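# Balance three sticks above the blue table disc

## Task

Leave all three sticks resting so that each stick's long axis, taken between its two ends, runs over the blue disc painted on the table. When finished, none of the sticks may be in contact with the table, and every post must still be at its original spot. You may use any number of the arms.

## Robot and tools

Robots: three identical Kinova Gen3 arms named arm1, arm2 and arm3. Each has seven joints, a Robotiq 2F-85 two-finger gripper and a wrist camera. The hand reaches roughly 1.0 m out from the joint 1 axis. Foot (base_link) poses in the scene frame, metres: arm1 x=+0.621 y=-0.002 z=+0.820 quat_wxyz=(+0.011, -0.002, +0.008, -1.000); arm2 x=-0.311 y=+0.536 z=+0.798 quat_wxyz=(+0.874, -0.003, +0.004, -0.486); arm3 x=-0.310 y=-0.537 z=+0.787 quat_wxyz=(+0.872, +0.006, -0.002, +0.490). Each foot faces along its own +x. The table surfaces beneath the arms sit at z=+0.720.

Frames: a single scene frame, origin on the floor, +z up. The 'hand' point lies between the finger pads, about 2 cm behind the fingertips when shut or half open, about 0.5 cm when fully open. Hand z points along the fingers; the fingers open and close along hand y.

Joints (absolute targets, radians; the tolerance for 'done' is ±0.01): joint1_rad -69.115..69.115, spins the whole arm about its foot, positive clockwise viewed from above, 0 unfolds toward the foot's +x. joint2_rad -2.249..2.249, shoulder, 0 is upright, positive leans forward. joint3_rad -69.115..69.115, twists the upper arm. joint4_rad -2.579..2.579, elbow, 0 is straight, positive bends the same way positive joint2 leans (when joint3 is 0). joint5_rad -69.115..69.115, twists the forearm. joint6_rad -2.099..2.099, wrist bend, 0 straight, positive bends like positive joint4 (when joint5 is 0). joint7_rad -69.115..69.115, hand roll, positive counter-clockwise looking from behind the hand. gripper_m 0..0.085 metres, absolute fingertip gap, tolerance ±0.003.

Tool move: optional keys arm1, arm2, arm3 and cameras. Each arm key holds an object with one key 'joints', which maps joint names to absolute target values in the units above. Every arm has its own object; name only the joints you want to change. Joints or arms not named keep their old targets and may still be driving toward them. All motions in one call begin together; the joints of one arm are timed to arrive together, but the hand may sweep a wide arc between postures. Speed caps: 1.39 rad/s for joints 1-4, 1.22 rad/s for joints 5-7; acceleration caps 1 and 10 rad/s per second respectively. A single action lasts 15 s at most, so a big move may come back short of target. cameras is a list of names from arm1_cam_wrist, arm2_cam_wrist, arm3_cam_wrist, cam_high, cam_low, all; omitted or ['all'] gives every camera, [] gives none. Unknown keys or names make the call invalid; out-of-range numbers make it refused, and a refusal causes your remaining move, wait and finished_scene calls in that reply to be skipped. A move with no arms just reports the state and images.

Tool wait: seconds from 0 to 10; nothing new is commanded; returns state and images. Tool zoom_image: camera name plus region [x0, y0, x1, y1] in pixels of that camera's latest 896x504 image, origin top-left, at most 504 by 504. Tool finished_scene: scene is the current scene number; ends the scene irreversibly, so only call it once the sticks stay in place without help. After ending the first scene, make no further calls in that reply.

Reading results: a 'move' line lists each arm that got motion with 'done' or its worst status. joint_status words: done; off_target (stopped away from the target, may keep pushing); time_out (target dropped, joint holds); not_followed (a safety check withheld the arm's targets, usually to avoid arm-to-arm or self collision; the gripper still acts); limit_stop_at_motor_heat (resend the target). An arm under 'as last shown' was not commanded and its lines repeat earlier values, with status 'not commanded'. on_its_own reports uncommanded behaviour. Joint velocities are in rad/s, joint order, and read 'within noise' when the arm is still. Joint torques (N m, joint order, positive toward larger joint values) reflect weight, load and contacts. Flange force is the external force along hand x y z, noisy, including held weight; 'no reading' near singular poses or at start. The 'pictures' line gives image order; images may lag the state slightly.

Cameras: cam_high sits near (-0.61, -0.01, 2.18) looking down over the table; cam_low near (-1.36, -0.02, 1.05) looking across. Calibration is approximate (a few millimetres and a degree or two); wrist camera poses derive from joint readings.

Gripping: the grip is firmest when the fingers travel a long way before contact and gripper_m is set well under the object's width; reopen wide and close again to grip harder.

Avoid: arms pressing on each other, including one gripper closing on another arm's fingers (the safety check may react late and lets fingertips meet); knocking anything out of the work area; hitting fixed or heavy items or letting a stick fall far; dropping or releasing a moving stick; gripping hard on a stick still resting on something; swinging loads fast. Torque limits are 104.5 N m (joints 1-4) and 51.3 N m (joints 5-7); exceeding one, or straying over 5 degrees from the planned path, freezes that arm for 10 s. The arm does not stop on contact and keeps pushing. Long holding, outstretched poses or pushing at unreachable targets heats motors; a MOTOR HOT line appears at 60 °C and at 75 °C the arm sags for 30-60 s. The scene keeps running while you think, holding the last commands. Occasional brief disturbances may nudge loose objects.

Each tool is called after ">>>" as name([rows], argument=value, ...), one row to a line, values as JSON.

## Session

>>> move()

>>> zoom_image(camera="cam_high", region=[300, 150, 600, 350])

Scene clock: 0.00 s.
Joint torques (N m): no reading
Motor temperatures (°C): arm1=[30 33 26 34 41 38 44] | arm2=[29 28 27 29 36 37 43] | arm3=[32 30 30 31 36 41 39]
Flange force (N): no reading
Joint velocities: within noise
arm1.joint_positions: joint1_rad=+0.412 joint2_rad=-0.522 joint3_rad=-0.107 joint4_rad=+1.323 joint5_rad=+0.064 joint6_rad=+1.984 joint7_rad=+0.760 gripper_m=+0.085
arm1.joint_status: not commanded
arm1.hand: x=+0.5140 y=+0.0510 z=+1.3996 quat_wxyz=(+0.012, -0.828, +0.527, +0.191) (m; scene frame)
arm2.joint_positions: joint1_rad=+0.227 joint2_rad=-0.274 joint3_rad=-0.013 joint4_rad=+1.469 joint5_rad=+0.066 joint6_rad=+1.917 joint7_rad=+1.755 gripper_m=+0.085
arm2.joint_status: not commanded
arm2.hand: x=-0.2841 y=+0.3458 z=+1.2921 quat_wxyz=(+0.015, -0.509, -0.860, +0.037) (m; scene frame)
arm3.joint_positions: joint1_rad=+0.641 joint2_rad=-0.523 joint3_rad=-0.076 joint4_rad=+1.491 joint5_rad=-0.041 joint6_rad=+1.896 joint7_rad=+0.814 gripper_m=+0.085
arm3.joint_status: not commanded
arm3.hand: x=-0.1867 y=-0.4887 z=+1.3150 quat_wxyz=(-0.112, -0.141, -0.980, -0.083) (m; scene frame)
pictures: arm1_cam_wrist, arm2_cam_wrist, arm3_cam_wrist, cam_high, cam_low
camera_calibration:
arm1_cam_wrist: T_world_to_cam=[[-0.873961, -0.456749, 0.166049, 0.243231], [-0.391821, 0.86434, 0.315266, -0.226477], [-0.28752, 0.210469, -0.934363, 1.59285], [0, 0, 0, 1]] pos_world=[0.581813, -0.0283963, 1.51931]
arm2_cam_wrist: T_world_to_cam=[[0.870764, 0.480021, -0.106534, 0.223054], [0.485122, -0.874031, 0.0269721, 0.463841], [-0.0801664, -0.0751681, -0.993943, 1.43455], [0, 0, 0, 1]] pos_world=[-0.304244, 0.406173, 1.43712]
arm3_cam_wrist: T_world_to_cam=[[0.259206, 0.948801, 0.180525, 0.280235], [0.937306, -0.292204, 0.189932, -0.160779], [0.232958, 0.119975, -0.965058, 1.52163], [0, 0, 0, 1]] pos_world=[-0.276415, -0.495426, 1.44841]

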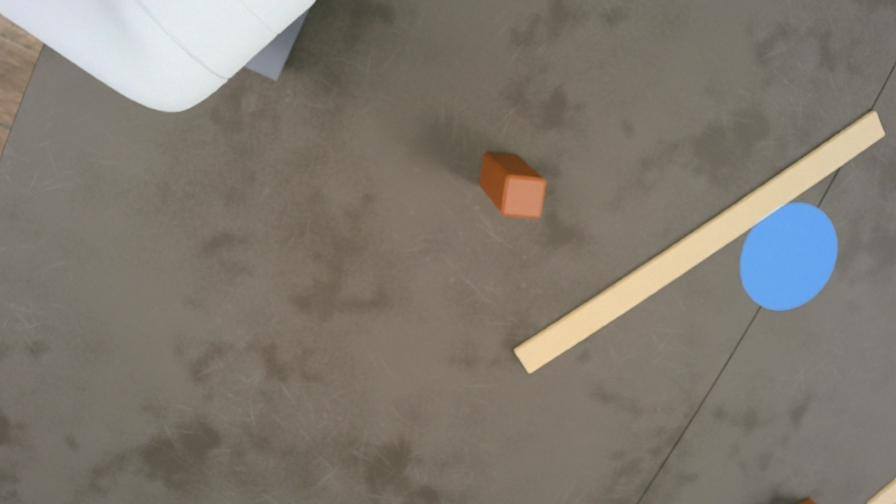

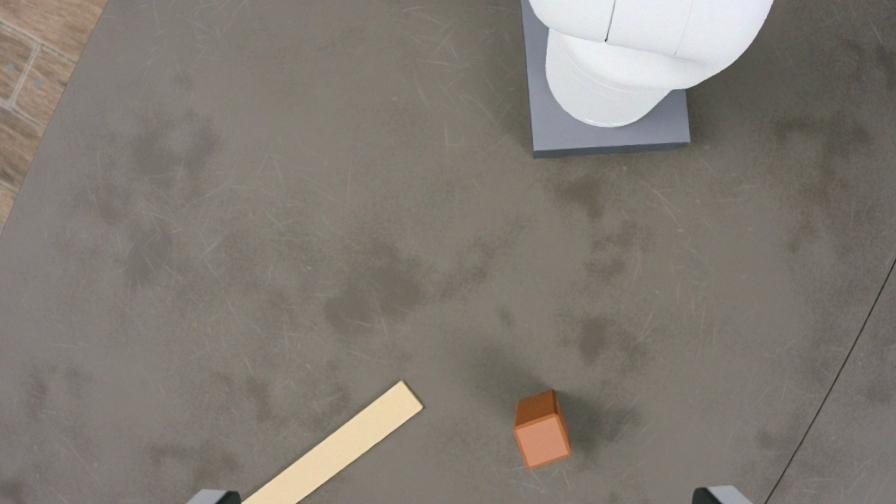

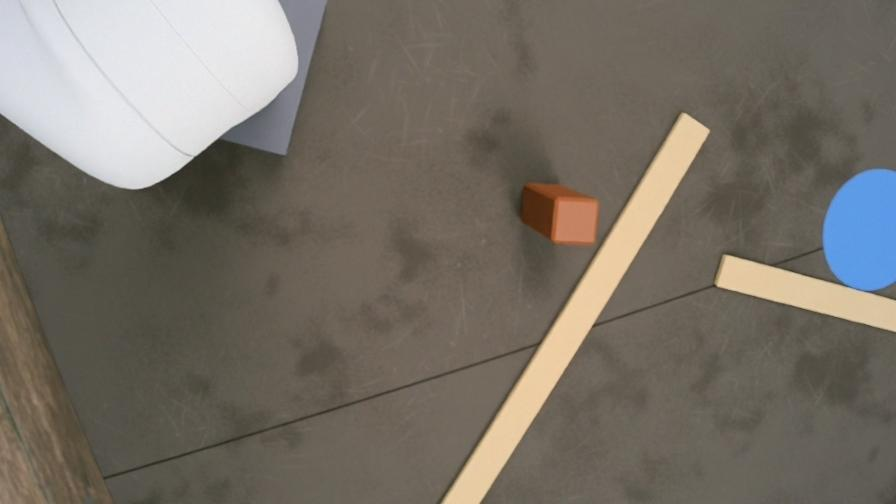

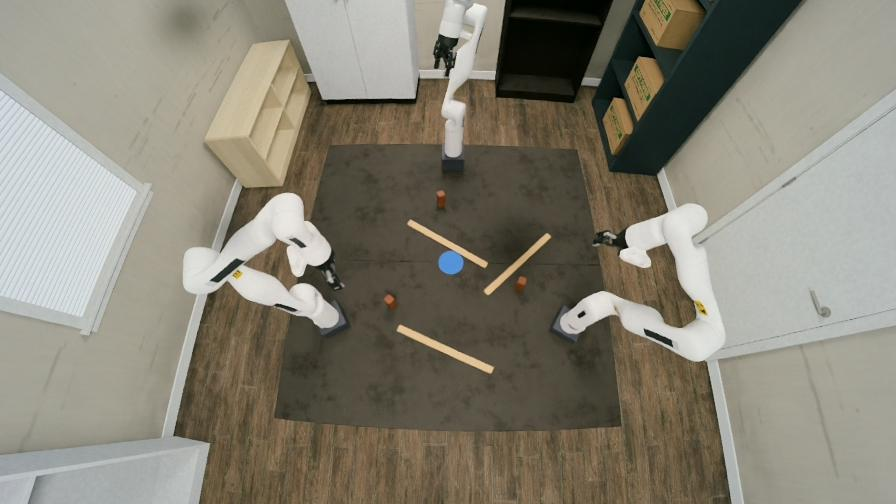

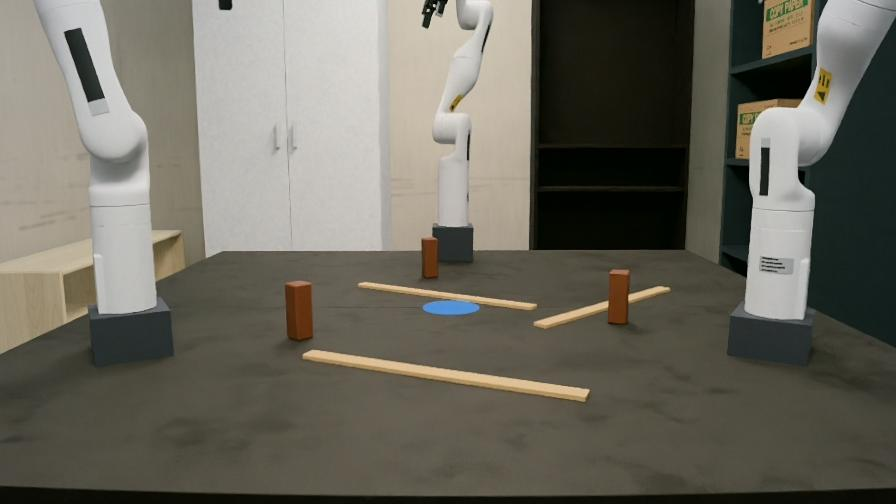

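Scaled by 1.680 from the camera's 896x504 image, which has a finer 1280x720 frame.

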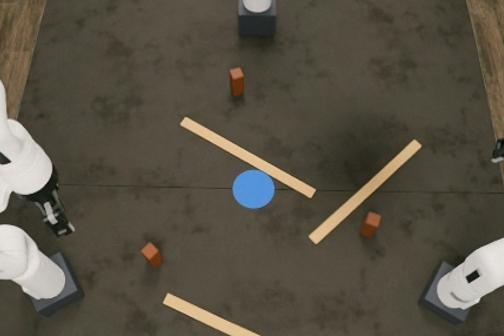

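>>> move(arm1={"joints": {"joint1_rad": 0.0201, "joint2_rad": 0.8213, "joint3_rad": 0, "joint4_rad": 1.5801, "joint5_rad": 0, "joint6_rad": 0.7402, "joint7_rad": 2.611, "gripper_m": 0.06}}, arm2={"joints": {"joint1_rad": 0.7042, "joint2_rad": 0.7989, "joint3_rad": 0, "joint4_rad": 1.5298, "joint5_rad": 0, "joint6_rad": 0.8129, "joint7_rad": 1.316, "gripper_m": 0.06}}, arm3={"joints": {"joint1_rad": 0.3833, "joint2_rad": 0.5452, "joint3_rad": 0, "joint4_rad": 2.0813, "joint5_rad": 0, "joint6_rad": 0.5151, "joint7_rad": 0.122, "gripper_m": 0.06}})

Scene clock: 131.90 s.
Joint torques (N m): arm1=[0.08 -20.04 1.16 -5.94 0.17 0.31 -0.18] | arm2=[0.01 -22.44 0.5 -7.03 -0.18 -0.18 -0.22] | arm3=[0.59 -14.77 1.76 -6.38 0.37 -0.2 0.14]
Motor temperatures (°C): arm1=[29 32 26 34 41 38 44] | arm2=[29 27 27 29 36 37 43] | arm3=[32 30 30 32 36 41 39]
Flange force (N): arm1=[1.6 0.9 -1.1] | arm2=[-1.1 -0.5 2.7] | arm3=[3.3 -5.5 0.6]
move: arm1 done; arm2 done; arm3 done
Joint velocities: within noise
arm1.joint_positions: joint1_rad=+0.020 joint2_rad=+0.821 joint3_rad=+0.000 joint4_rad=+1.580 joint5_rad=+0.000 joint6_rad=+0.740 joint7_rad=+2.611 gripper_m=+0.060
arm1.joint_status: all done
arm1.hand: x=+0.1015 y=+0.0221 z=+0.8510 quat_wxyz=(+0.008, -0.867, -0.497, -0.002) (m; scene frame)
arm2.joint_positions: joint1_rad=+0.704 joint2_rad=+0.799 joint3_rad=+0.000 joint4_rad=+1.530 joint5_rad=+0.000 joint6_rad=+0.813 joint7_rad=+1.316 gripper_m=+0.060
arm2.joint_status: all done
arm2.hand: x=-0.4134 y=+0.0162 z=+0.8497 quat_wxyz=(+0.003, -0.835, -0.551, +0.004) (m; scene frame)
arm3.joint_positions: joint1_rad=+0.383 joint2_rad=+0.545 joint3_rad=+0.000 joint4_rad=+2.081 joint5_rad=+0.000 joint6_rad=+0.515 joint7_rad=+0.122 gripper_m=+0.060
arm3.joint_status: all done
arm3.hand: x=+0.0042 y=-0.3346 z=+0.8478 quat_wxyz=(+0.003, -0.393, -0.920, -0.005) (m; scene frame)
pictures: arm1_cam_wrist, arm2_cam_wrist, arm3_cam_wrist, cam_high, cam_low
camera_calibration:
arm1_cam_wrist: T_world_to_cam=[[0.870995, -0.490738, -0.0233266, -0.0546469], [-0.491255, -0.870528, -0.0291428, 0.151348], [-0.00600496, 0.0368425, -0.999303, 0.998271], [0, 0, 0, 1]] pos_world=[0.127942, 0.0681567, 1.00071]
arm2_cam_wrist: T_world_to_cam=[[0.920102, -0.389914, -0.037134, 0.422264], [-0.389474, -0.920847, 0.0187231, -0.103351], [-0.0414952, -0.00276442, -0.999135, 0.978994], [0, 0, 0, 1]] pos_world=[-0.388155, 0.0721828, 0.995763]
arm3_cam_wrist: T_world_to_cam=[[0.721065, 0.692824, -0.00772563, 0.240912], [0.692665, -0.721079, -0.0161256, -0.173814], [-0.016743, 0.00627634, -0.99984, 1.00041], [0, 0, 0, 1]] pos_world=[-0.0365688, -0.298522, 0.999313]

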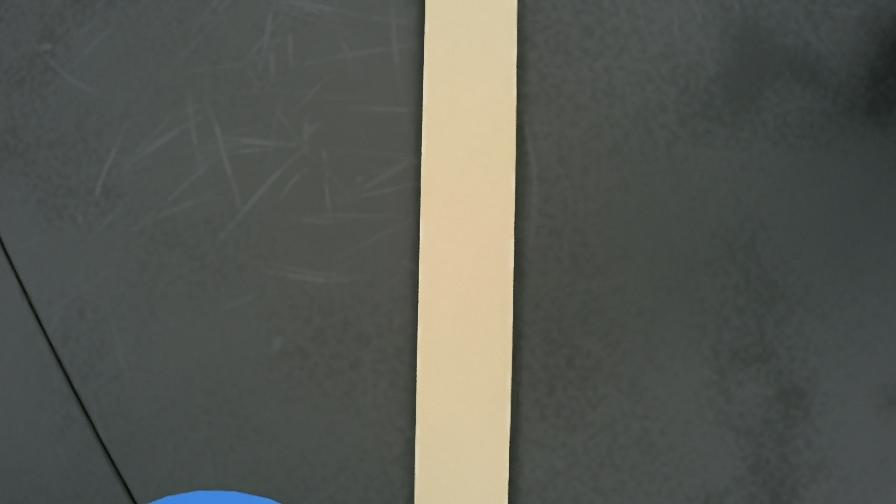

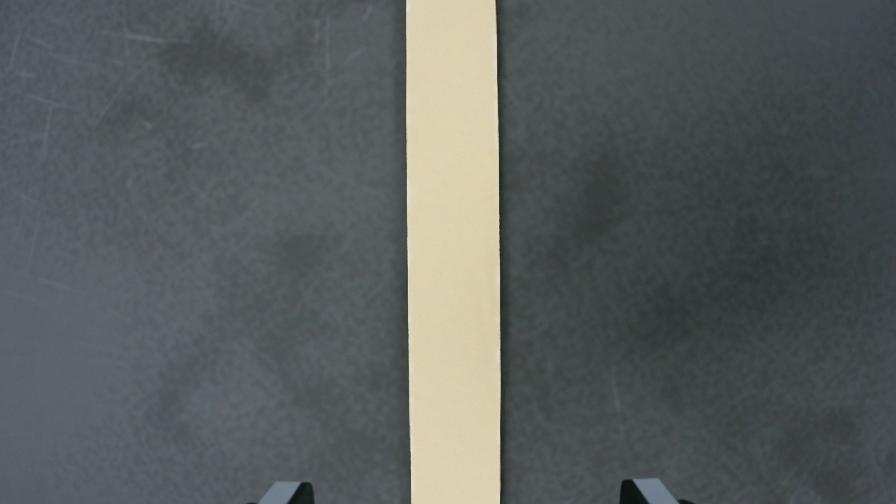

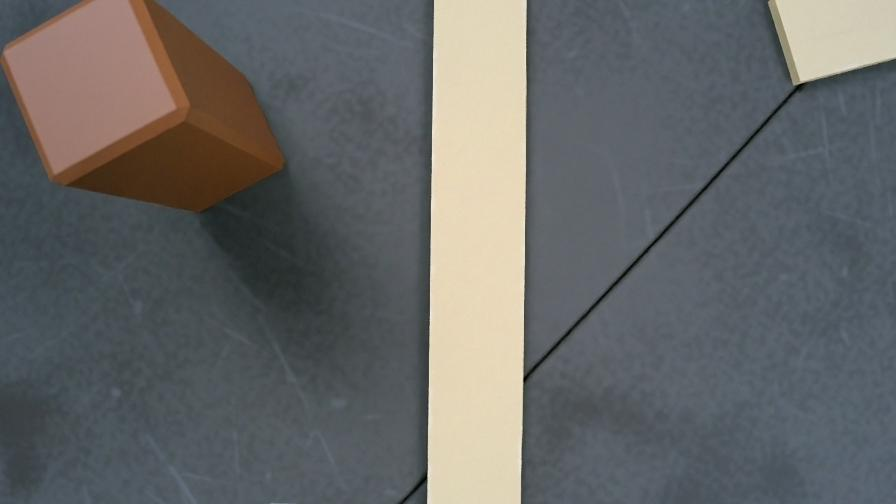

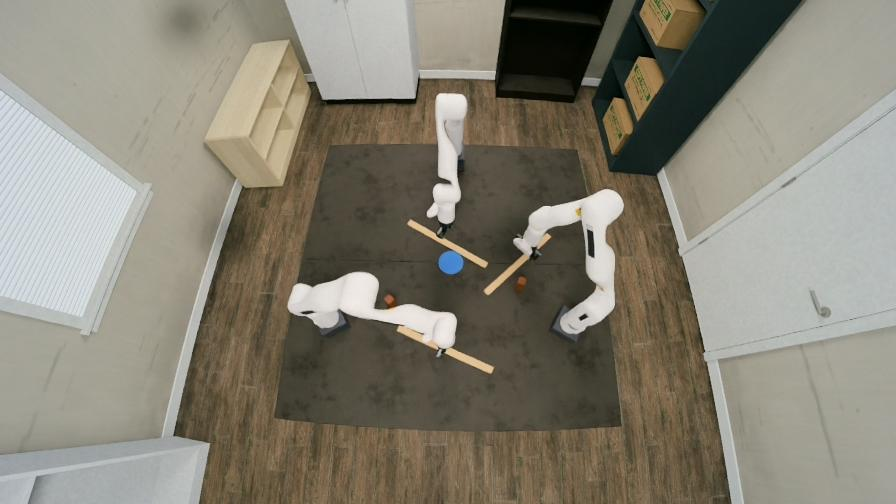

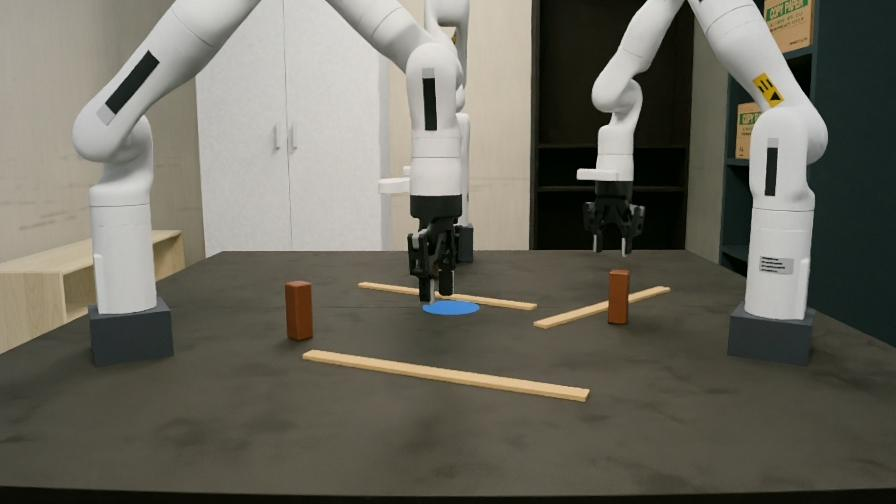

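>>> move(arm1={"joints": {"joint2_rad": 1.0237, "joint4_rad": 1.5816, "joint6_rad": 0.5363, "joint7_rad": 2.591}}, arm2={"joints": {"joint2_rad": 0.9878, "joint4_rad": 1.5498, "joint6_rad": 0.6040, "joint7_rad": 1.324}}, arm3={"joints": {"joint2_rad": 0.8116, "joint4_rad": 2.1124, "joint6_rad": 0.2176, "joint7_rad": 0.111}}, cameras=[])

>>> move(arm1={"joints": {"gripper_m": 0.014}}, arm2={"joints": {"gripper_m": 0.014}}, arm3={"joints": {"gripper_m": 0.014}}, cameras=[])

>>> move(arm1={"joints": {"joint2_rad": 0.7539, "joint4_rad": 1.5578, "joint6_rad": 0.8299}}, arm2={"joints": {"joint2_rad": 0.7366, "joint4_rad": 1.5002, "joint6_rad": 0.9048}}, arm3={"joints": {"joint2_rad": 0.455, "joint4_rad": 2.0444, "joint6_rad": 0.6422}}, cameras=["cam_high", "cam_low"])

Scene clock: 257.97 s.
Joint torques (N m): arm1=[0.12 -20.98 1.32 -4.49 0.16 0.31 -0.18] | arm2=[0 -23.35 0.61 -5.59 -0.18 -0.19 -0.28] | arm3=[0.64 -16.49 1.84 -3.99 0.37 -0.2 0.14]
Motor temperatures (°C): arm1=[29 34 26 33 41 38 44] | arm2=[29 29 27 29 36 37 43] | arm3=[32 30 30 31 35 41 39]
Flange force (N): arm1=[1.6 0.8 -1.5] | arm2=[-0.7 -0.8 2.7] | arm3=[3.6 -5.6 -1.1]
move: arm1 done; arm2 done; arm3 done
Joint velocities: within noise
arm1.joint_positions: joint1_rad=+0.020 joint2_rad=+1.024 joint3_rad=+0.000 joint4_rad=+1.582 joint5_rad=+0.000 joint6_rad=+0.536 joint7_rad=+2.591 gripper_m=+0.060
arm1.joint_status: all done
arm1.hand: x=+0.1010 y=+0.0238 z=+0.7451 quat_wxyz=(+0.008, -0.872, -0.489, -0.002) (m; scene frame)
arm2.joint_positions: joint1_rad=+0.704 joint2_rad=+0.988 joint3_rad=+0.000 joint4_rad=+1.550 joint5_rad=+0.000 joint6_rad=+0.604 joint7_rad=+1.324 gripper_m=+0.060
arm2.joint_status: all done
arm2.hand: x=-0.4145 y=+0.0162 z=+0.7453 quat_wxyz=(+0.003, -0.832, -0.554, +0.004) (m; scene frame)
arm3.joint_positions: joint1_rad=+0.383 joint2_rad=+0.812 joint3_rad=+0.000 joint4_rad=+2.112 joint5_rad=+0.000 joint6_rad=+0.218 joint7_rad=+0.111 gripper_m=+0.060
arm3.joint_status: all done
arm3.hand: x=+0.0040 y=-0.3334 z=+0.7443 quat_wxyz=(+0.003, -0.398, -0.917, -0.005) (m; scene frame)
pictures: none
No camera images: "cameras" was empty.

Scene clock: 258.87 s.
Joint torques (N m): arm1=[0.01 -16.68 1.02 -3.54 0.09 0.03 -0.26] | arm2=[2.44 -6.55 2.99 0.36 0.64 -0.05 -0.27] | arm3=[0.58 -10.68 1.74 -5.01 0.43 -1.52 0.13]
Motor temperatures (°C): arm1=[29 34 26 33 41 38 44] | arm2=[29 29 27 29 36 37 43] | arm3=[32 30 30 31 35 41 39]
Flange force (N): arm1=[2.2 1.3 -10.4] | arm2=[-0.3 3.9 -28.7] | arm3=[4.0 -8.9 -20.4]
move: arm1 off_target; arm2 done; arm3 off_target
Joint velocities: within noise
arm1.joint_positions: joint1_rad=+0.020 joint2_rad=+1.024 joint3_rad=+0.000 joint4_rad=+1.582 joint5_rad=+0.000 joint6_rad=+0.536 joint7_rad=+2.591 gripper_m=+0.025
arm1.joint_status: gripper_m off_target (ended at +0.025, target +0.014)
arm1.hand: x=+0.1010 y=+0.0238 z=+0.7451 quat_wxyz=(+0.008, -0.872, -0.489, -0.002) (m; scene frame)
arm2.joint_positions: joint1_rad=+0.704 joint2_rad=+0.988 joint3_rad=+0.000 joint4_rad=+1.550 joint5_rad=+0.000 joint6_rad=+0.604 joint7_rad=+1.324 gripper_m=+0.014
arm2.joint_status: all done
arm2.hand: x=-0.4144 y=+0.0161 z=+0.7453 quat_wxyz=(+0.003, -0.832, -0.554, +0.004) (m; scene frame)
arm3.joint_positions: joint1_rad=+0.383 joint2_rad=+0.812 joint3_rad=+0.000 joint4_rad=+2.112 joint5_rad=+0.000 joint6_rad=+0.218 joint7_rad=+0.111 gripper_m=+0.025
arm3.joint_status: gripper_m off_target (ended at +0.025, target +0.014)
arm3.hand: x=+0.0040 y=-0.3334 z=+0.7443 quat_wxyz=(+0.003, -0.398, -0.917, -0.005) (m; scene frame)
pictures: none
No camera images: "cameras" was empty.

Scene clock: 260.37 s.
Joint torques (N m): arm1=[0.07 -19.97 1.17 -6.66 0.18 0.32 -0.18] | arm2=[0.02 -22.11 0.5 -7.52 -0.16 -0.2 -0.27] | arm3=[0.6 -14.34 1.77 -7.38 0.39 -0.19 0.13]
Motor temperatures (°C): arm1=[29 34 26 33 41 38 44] | arm2=[29 29 27 29 36 37 43] | arm3=[32 30 30 31 35 41 39]
Flange force (N): arm1=[1.7 1.0 -0.3] | arm2=[-1.6 -0.5 2.5] | arm3=[3.4 -5.3 1.8]
move: arm1 done; arm2 done; arm3 done
Joint velocities: within noise
arm1.joint_positions: joint1_rad=+0.020 joint2_rad=+0.754 joint3_rad=+0.000 joint4_rad=+1.558 joint5_rad=+0.000 joint6_rad=+0.830 joint7_rad=+2.591 gripper_m=+0.025
arm1.joint_status: all done
arm1.hand: x=+0.1018 y=+0.0214 z=+0.8910 quat_wxyz=(+0.008, -0.872, -0.489, -0.002) (m; scene frame)
arm2.joint_positions: joint1_rad=+0.704 joint2_rad=+0.737 joint3_rad=+0.000 joint4_rad=+1.500 joint5_rad=+0.000 joint6_rad=+0.905 joint7_rad=+1.324 gripper_m=+0.014
arm2.joint_status: all done
arm2.hand: x=-0.4130 y=+0.0162 z=+0.8898 quat_wxyz=(+0.003, -0.832, -0.554, +0.004) (m; scene frame)
arm3.joint_positions: joint1_rad=+0.383 joint2_rad=+0.455 joint3_rad=+0.000 joint4_rad=+2.044 joint5_rad=+0.000 joint6_rad=+0.642 joint7_rad=+0.111 gripper_m=+0.025
arm3.joint_status: all done
arm3.hand: x=+0.0045 y=-0.3350 z=+0.8879 quat_wxyz=(+0.003, -0.398, -0.917, -0.005) (m; scene frame)
pictures: cam_high, cam_low

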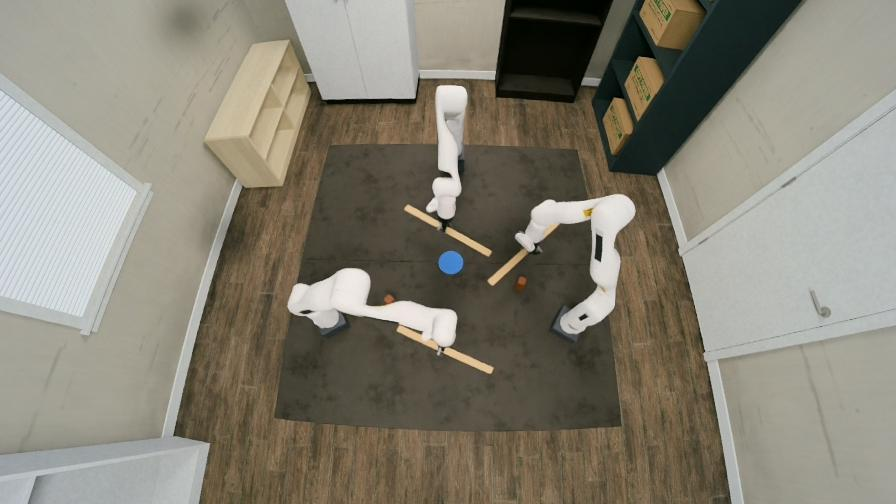

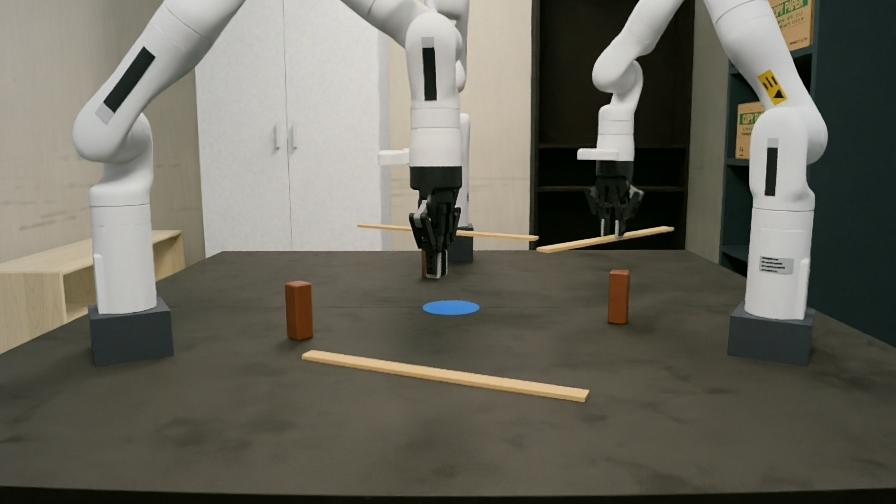

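>>> move(arm1={"joints": {"joint1_rad": 0.0895, "joint2_rad": 0.3514, "joint4_rad": 2.2345, "joint6_rad": 0.3057, "joint7_rad": 1.7174}}, arm2={"joints": {"joint2_rad": 0.7989, "joint4_rad": 1.5298, "joint6_rad": 0.8129, "gripper_m": 0.06}}, arm3={"joints": {"joint1_rad": 0.0354, "joint2_rad": 0.2644, "joint4_rad": 2.2211, "joint6_rad": 0.4061, "joint7_rad": 1.7153}})

>>> zoom_image(camera="cam_high", region=[330, 160, 580, 390])

Scene clock: 278.47 s.
Joint torques (N m): arm1=[-0.05 -12.18 0.93 -5.52 0.14 -0.46 -0.16] | arm2=[-0.02 -22.45 0.55 -7.06 -0.18 -0.19 -0.26] | arm3=[0.7 -11.5 1.72 -8.25 0.39 -0.99 0.11]
Motor temperatures (°C): arm1=[29 34 26 33 41 38 44] | arm2=[29 29 27 29 36 37 43] | arm3=[32 31 30 31 35 41 39]
Flange force (N): arm1=[1.3 -2.7 0.0] | arm2=[-1.1 -0.6 2.7] | arm3=[5.1 2.9 0.9]
move: arm1 done; arm2 done; arm3 done
Joint velocities: within noise
arm1.joint_positions: joint1_rad=+0.090 joint2_rad=+0.351 joint3_rad=+0.000 joint4_rad=+2.235 joint5_rad=+0.000 joint6_rad=+0.306 joint7_rad=+1.717 gripper_m=+0.025
arm1.joint_status: all done
arm1.hand: x=+0.2369 y=+0.0477 z=+0.9339 quat_wxyz=(+0.022, -0.991, -0.040, +0.126) (m; scene frame)
arm2.joint_positions: joint1_rad=+0.704 joint2_rad=+0.799 joint3_rad=+0.000 joint4_rad=+1.530 joint5_rad=+0.000 joint6_rad=+0.813 joint7_rad=+1.324 gripper_m=+0.060
arm2.joint_status: all done
arm2.hand: x=-0.4134 y=+0.0162 z=+0.8498 quat_wxyz=(+0.003, -0.832, -0.554, +0.004) (m; scene frame)
arm3.joint_positions: joint1_rad=+0.035 joint2_rad=+0.264 joint3_rad=+0.000 joint4_rad=+2.221 joint5_rad=+0.000 joint6_rad=+0.406 joint7_rad=+1.715 gripper_m=+0.025
arm3.joint_status: all done
arm3.hand: x=-0.0806 y=-0.2360 z=+0.9297 quat_wxyz=(-0.116, +0.532, -0.837, -0.057) (m; scene frame)
pictures: arm1_cam_wrist, arm2_cam_wrist, arm3_cam_wrist, cam_high, cam_low
camera_calibration:
arm1_cam_wrist: T_world_to_cam=[[0.0862636, -0.993982, -0.0675137, 0.0930849], [-0.967903, -0.0996711, 0.230716, 0.0760595], [-0.236057, 0.0454443, -0.970676, 1.10828], [0, 0, 0, 1]] pos_world=[0.327204, 0.0497408, 1.06451]
arm2_cam_wrist: T_world_to_cam=[[0.923215, -0.382486, -0.0371262, 0.423412], [-0.382038, -0.923956, 0.0187741, -0.100257], [-0.0414838, -0.00314897, -0.999134, 0.979008], [0, 0, 0, 1]] pos_world=[-0.388589, 0.0723983, 0.995762]
arm3_cam_wrist: T_world_to_cam=[[-0.902463, 0.428679, -0.042377, 0.0733607], [0.406103, 0.879472, 0.248212, 0.0662746], [0.143672, 0.206792, -0.967778, 1.11063], [0, 0, 0, 1]] pos_world=[-0.120276, -0.319404, 1.0615]

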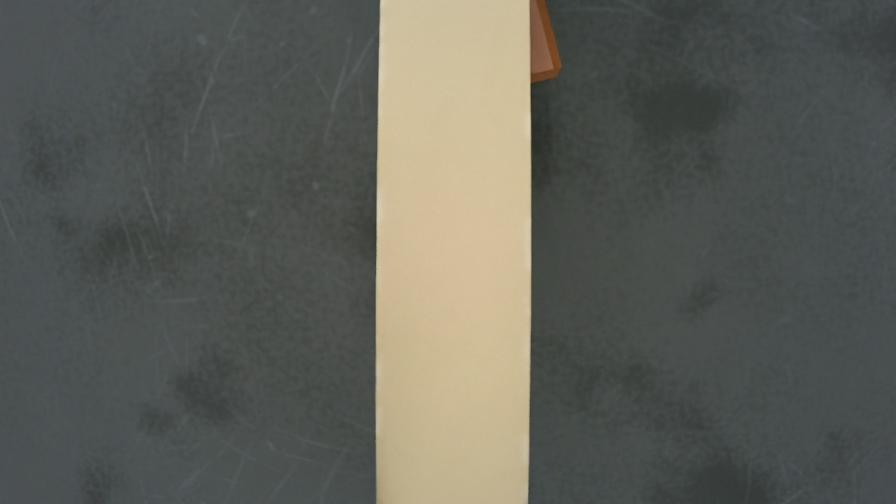

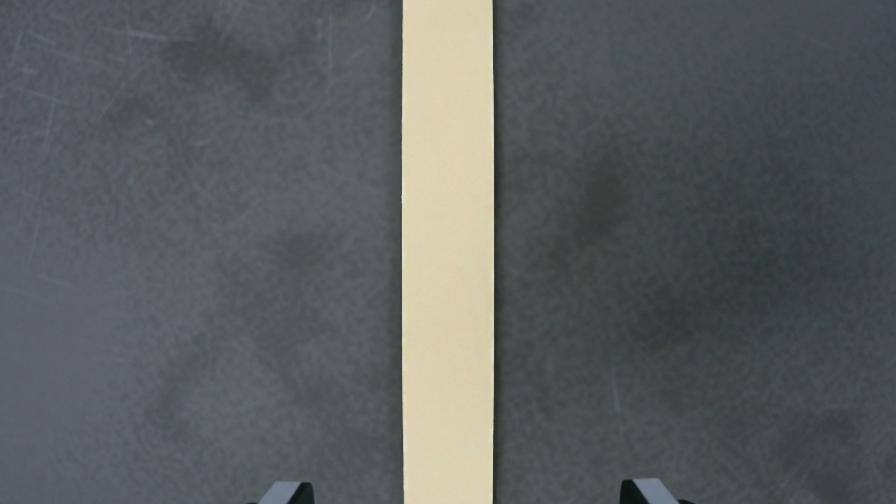

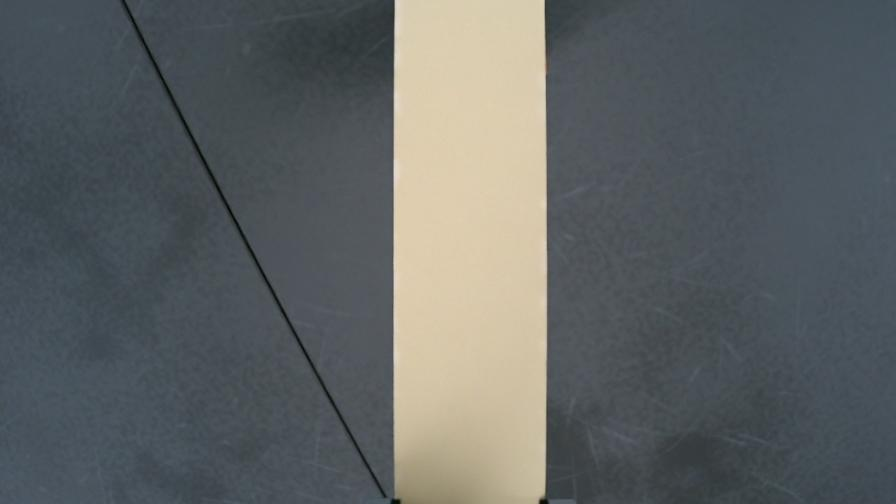

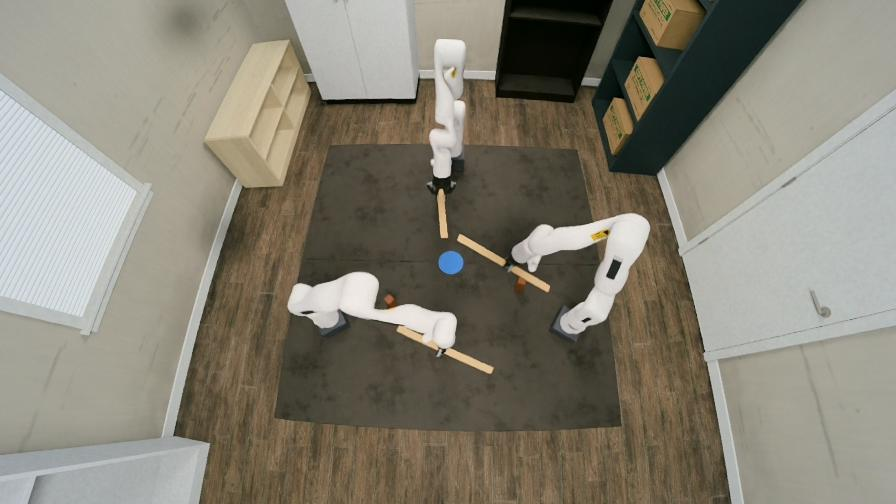

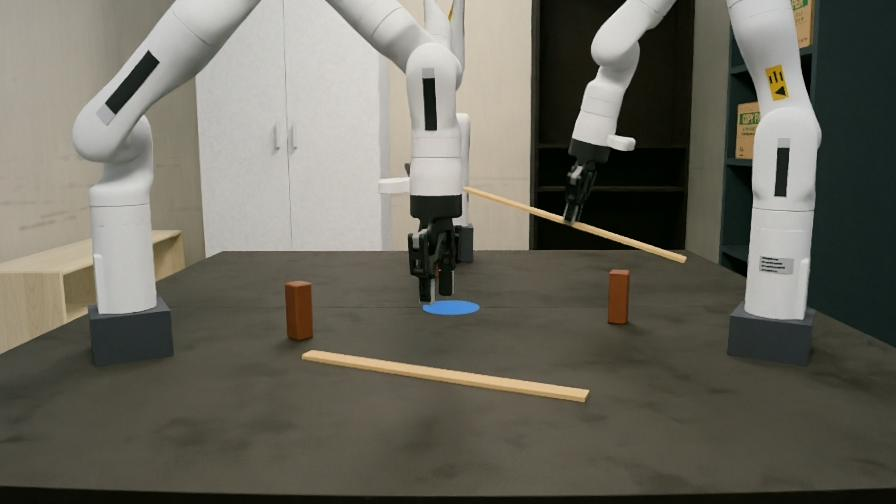

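Scaled by 2.016 from the camera's 896x504 image, which has a finer 1280x720 frame.

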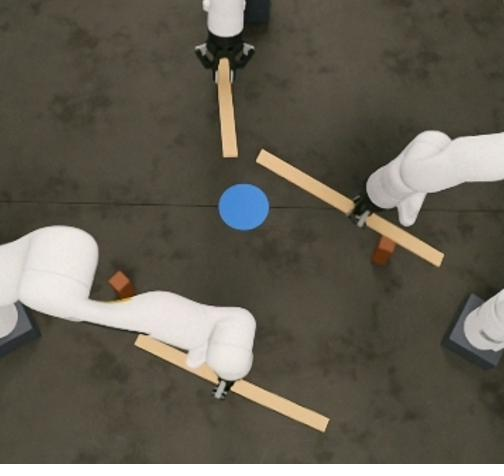

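>>> move(arm2={"joints": {"joint1_rad": 0.711, "joint2_rad": 0.9943, "joint4_rad": 1.5489, "joint6_rad": 0.5984, "joint7_rad": 1.331, "gripper_m": 0.05}}, cameras=[])

>>> move(arm2={"joints": {"gripper_m": 0.014}}, cameras=[])

>>> move(arm2={"joints": {"joint2_rad": 0.7366, "joint4_rad": 1.5002, "joint6_rad": 0.9048}}, cameras=["cam_low"])

>>> move(arm2={"joints": {"joint1_rad": 0.1049, "joint2_rad": 0.2708, "joint4_rad": 2.2307, "joint6_rad": 0.3901, "joint7_rad": 1.7068}}, cameras=["arm2_cam_wrist", "cam_high", "cam_low"])

>>> zoom_image(camera="cam_high", region=[340, 180, 560, 330])

Scene clock: 325.77 s.
Joint torques (N m): arm1=[-0.05 -12.16 0.93 -5.54 0.14 -0.45 -0.17] | arm2=[0 -23.46 0.58 -5.51 -0.18 -0.18 -0.28] | arm3=[0.63 -11.51 1.74 -8.24 0.43 -0.97 0.13]
Motor temperatures (°C): arm1=[29 34 26 33 41 38 44] | arm2=[29 30 27 29 36 37 43] | arm3=[32 31 30 31 35 41 39]
Flange force (N): arm1=[1.4 -2.7 0.0] | arm2=[-0.9 -0.7 2.9] | arm3=[5.1 2.6 1.0]
move: arm2 done
Joint velocities: within noise
arm1, arm3: as last shown
arm2.joint_positions: joint1_rad=+0.711 joint2_rad=+0.994 joint3_rad=+0.000 joint4_rad=+1.549 joint5_rad=+0.000 joint6_rad=+0.598 joint7_rad=+1.331 gripper_m=+0.050
arm2.joint_status: all done
arm2.hand: x=-0.4180 y=+0.0168 z=+0.7420 quat_wxyz=(+0.003, -0.832, -0.554, +0.004) (m; scene frame)
pictures: none
No camera images: "cameras" was empty.

Scene clock: 326.53 s.
Joint torques (N m): arm1=[-0.1 -12.18 0.93 -5.53 0.13 -0.46 -0.16] | arm2=[0.11 -19.05 0.54 -4.01 -0.18 -0.2 -0.26] | arm3=[0.66 -11.51 1.67 -8.25 0.4 -1 0.12]
Motor temperatures (°C): arm1=[29 34 26 33 41 38 44] | arm2=[29 30 27 29 36 37 43] | arm3=[32 31 30 31 35 41 39]
Flange force (N): arm1=[1.3 -2.9 0.0] | arm2=[-1.0 -0.5 -5.4] | arm3=[5.1 2.8 0.9]
move: arm2 off_target
Joint velocities: within noise
arm1, arm3: as last shown
arm2.joint_positions: joint1_rad=+0.711 joint2_rad=+0.994 joint3_rad=+0.000 joint4_rad=+1.549 joint5_rad=+0.000 joint6_rad=+0.598 joint7_rad=+1.331 gripper_m=+0.026
arm2.joint_status: gripper_m off_target (ended at +0.026, target +0.014)
arm2.hand: x=-0.4180 y=+0.0168 z=+0.7420 quat_wxyz=(+0.003, -0.832, -0.554, +0.004) (m; scene frame)
pictures: none
No camera images: "cameras" was empty.

Scene clock: 327.87 s.
Joint torques (N m): arm1=[-0.05 -12.14 0.94 -5.5 0.15 -0.47 -0.16] | arm2=[-0.02 -22.38 0.55 -7.69 -0.16 -0.15 -0.25] | arm3=[0.67 -11.54 1.67 -8.19 0.38 -0.98 0.12]
Motor temperatures (°C): arm1=[29 34 26 33 41 38 44] | arm2=[29 30 27 29 36 37 43] | arm3=[32 31 30 31 35 41 39]
Flange force (N): arm1=[1.2 -2.7 -0.1] | arm2=[-1.3 -0.6 3.2] | arm3=[4.9 2.8 1.0]
move: arm2 done
Joint velocities: within noise
arm1, arm3: as last shown
arm2.joint_positions: joint1_rad=+0.711 joint2_rad=+0.737 joint3_rad=+0.000 joint4_rad=+1.500 joint5_rad=+0.000 joint6_rad=+0.905 joint7_rad=+1.331 gripper_m=+0.026
arm2.joint_status: all done
arm2.hand: x=-0.4165 y=+0.0169 z=+0.8898 quat_wxyz=(+0.003, -0.832, -0.554, +0.004) (m; scene frame)
pictures: cam_low

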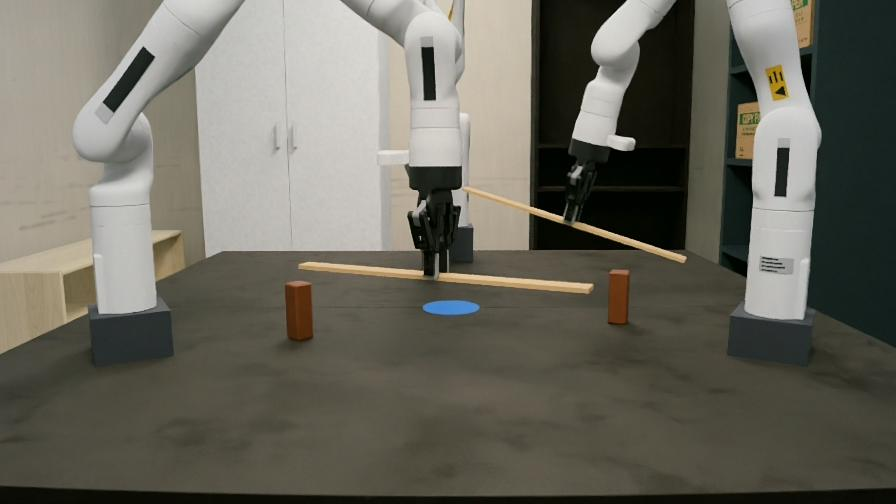

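Scene clock: 329.87 s.
Joint torques (N m): arm1=[-0.06 -12.15 0.92 -5.49 0.12 -0.46 -0.18] | arm2=[-0.14 -13.21 0.25 -6.72 -0.16 -0.93 -0.26] | arm3=[0.66 -11.56 1.77 -8.22 0.41 -0.98 0.15]
Motor temperatures (°C): arm1=[29 34 26 33 41 38 44] | arm2=[29 30 27 29 36 37 43] | arm3=[32 31 30 31 35 41 39]
Flange force (N): arm1=[1.2 -2.8 -0.1] | arm2=[0.1 -2.0 4.7] | arm3=[5.0 2.8 1.0]
move: arm2 done
Joint velocities: within noise
arm1, arm3: as last shown
arm2.joint_positions: joint1_rad=+0.105 joint2_rad=+0.271 joint3_rad=+0.000 joint4_rad=+2.231 joint5_rad=+0.000 joint6_rad=+0.390 joint7_rad=+1.707 gripper_m=+0.026
arm2.joint_status: all done
arm2.hand: x=-0.1674 y=+0.1860 z=+0.9327 quat_wxyz=(-0.096, -0.468, -0.875, +0.076) (m; scene frame)
pictures: arm2_cam_wrist, cam_high, cam_low
camera_calibration:
arm2_cam_wrist: T_world_to_cam=[[0.835094, 0.545617, -0.0701512, 0.107831], [0.543919, -0.799883, 0.25365, 0.061842], [0.0822831, -0.249978, -0.964749, 1.10715], [0, 0, 0, 1]] pos_world=[-0.214786, 0.267395, 1.06]

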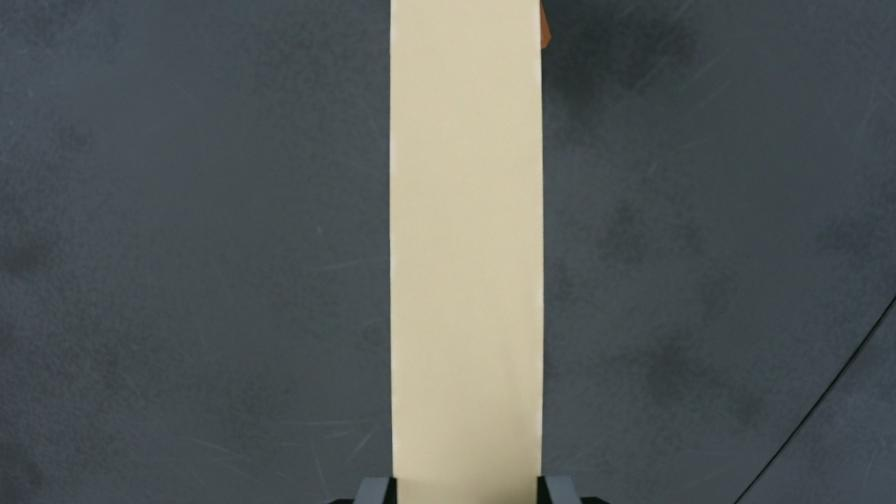

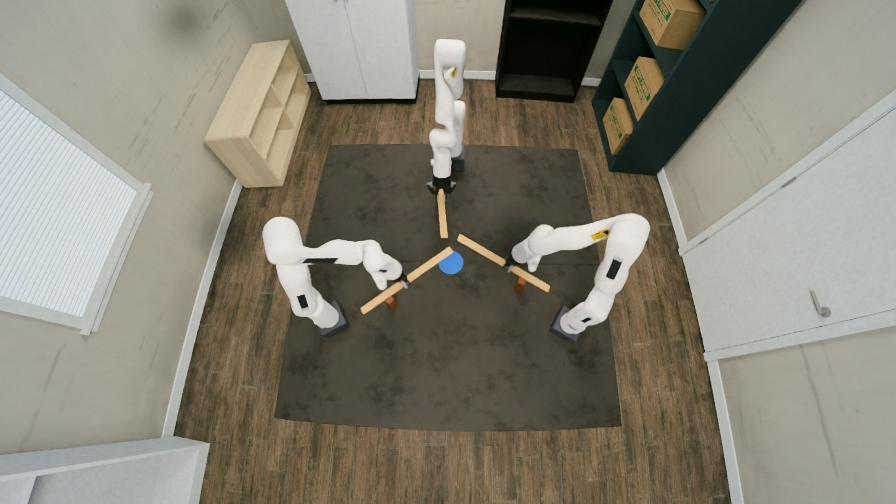

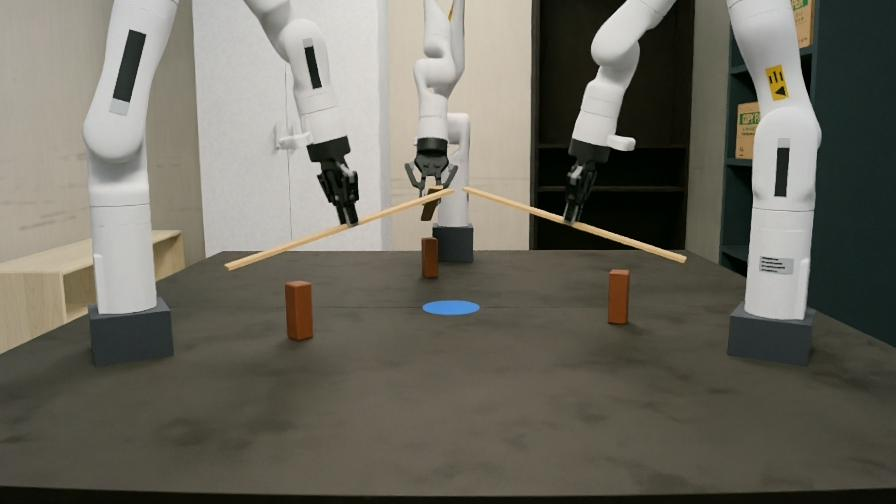

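Scaled by 2.291 from the camera's 896x504 image, which has a finer 1280x720 frame.

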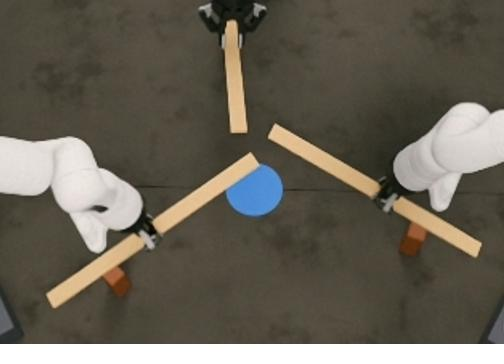

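>>> move(arm1={"joints": {"joint1_rad": 0.0572, "joint2_rad": 0.5093, "joint4_rad": 2.0225, "joint6_rad": 0.3098, "joint7_rad": 1.6781}}, arm2={"joints": {"joint1_rad": 0.0749, "joint2_rad": 0.4510, "joint4_rad": 1.9991, "joint6_rad": 0.3915, "joint7_rad": 1.6720}}, arm3={"joints": {"joint1_rad": 0.0065, "joint2_rad": 0.4298, "joint4_rad": 2.0116, "joint6_rad": 0.4002, "joint7_rad": 1.6804}}, cameras=["cam_high", "cam_low"])

>>> zoom_image(camera="cam_high", region=[360, 180, 560, 330])

>>> zoom_image(camera="cam_low", region=[270, 170, 670, 360])

Scene clock: 413.00 s.
Joint torques (N m): arm1=[-0.02 -15.54 1.04 -6.09 0.14 -0.61 -0.18] | arm2=[-0.11 -17.12 0.4 -7.23 -0.17 -1.11 -0.24] | arm3=[0.65 -15.23 1.74 -8.68 0.35 -1.11 0.11]
Motor temperatures (°C): arm1=[29 34 26 33 41 38 44] | arm2=[28 29 27 29 36 37 43] | arm3=[32 31 30 31 35 41 39]
Flange force (N): arm1=[1.3 -2.3 -0.4] | arm2=[0.3 -1.5 3.9] | arm3=[5.5 1.9 0.4]
move: arm1 done; arm2 done; arm3 done
Joint velocities: within noise
arm1.joint_positions: joint1_rad=+0.057 joint2_rad=+0.509 joint3_rad=+0.000 joint4_rad=+2.022 joint5_rad=+0.000 joint6_rad=+0.310 joint7_rad=+1.678 gripper_m=+0.025
arm1.joint_status: all done
arm1.hand: x=+0.1459 y=+0.0387 z=+0.9201 quat_wxyz=(+0.019, -0.988, -0.036, +0.151) (m; scene frame)
arm2.joint_positions: joint1_rad=+0.075 joint2_rad=+0.451 joint3_rad=+0.000 joint4_rad=+1.999 joint5_rad=+0.000 joint6_rad=+0.392 joint7_rad=+1.672 gripper_m=+0.026
arm2.joint_status: all done
arm2.hand: x=-0.1116 y=+0.1030 z=+0.9196 quat_wxyz=(-0.119, -0.469, -0.871, +0.086) (m; scene frame)
arm3.joint_positions: joint1_rad=+0.006 joint2_rad=+0.430 joint3_rad=+0.000 joint4_rad=+2.012 joint5_rad=+0.000 joint6_rad=+0.400 joint7_rad=+1.680 gripper_m=+0.025
arm3.joint_status: all done
arm3.hand: x=-0.0416 y=-0.1518 z=+0.9199 quat_wxyz=(-0.136, +0.528, -0.835, -0.071) (m; scene frame)
pictures: cam_high, cam_low

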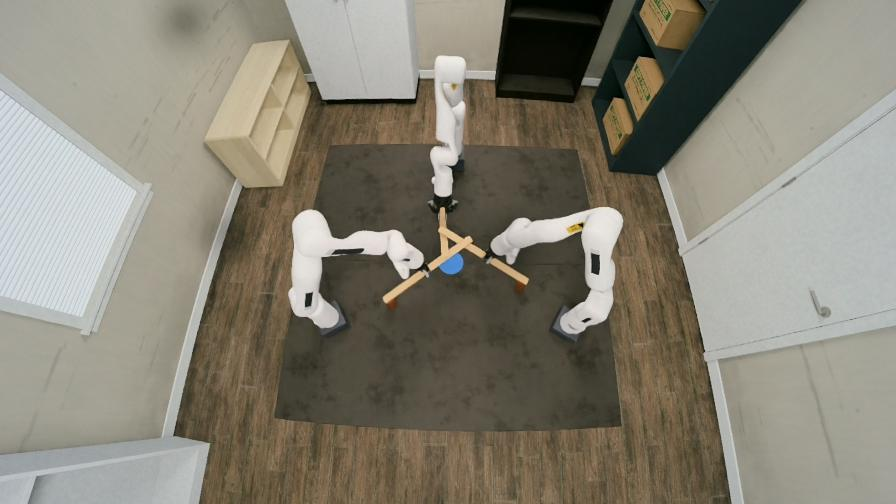

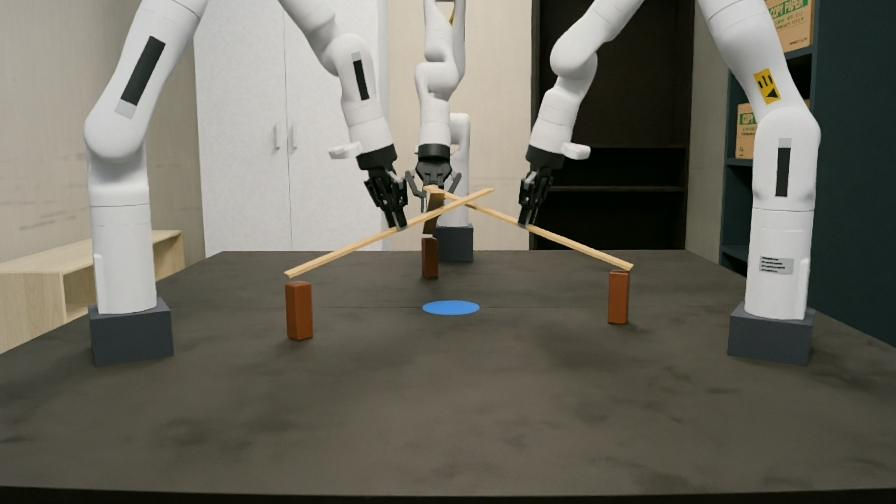

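Scaled by 2.520 from the camera's 896x504 image, which has a finer 1280x720 frame.

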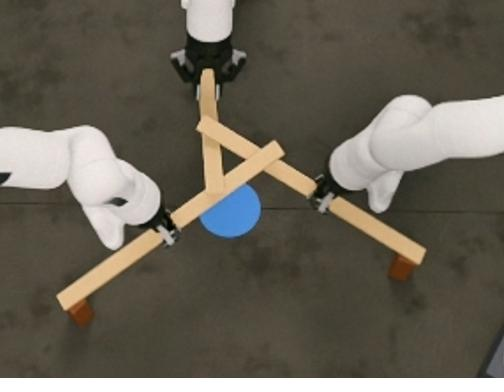

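Scaled by 1.260 from the camera's 896x504 image, which has a finer 1280x720 frame.

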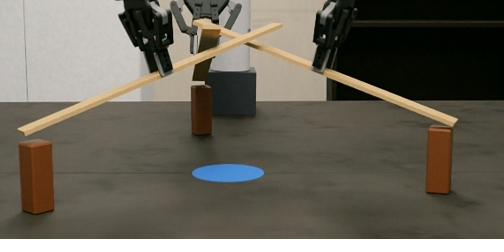

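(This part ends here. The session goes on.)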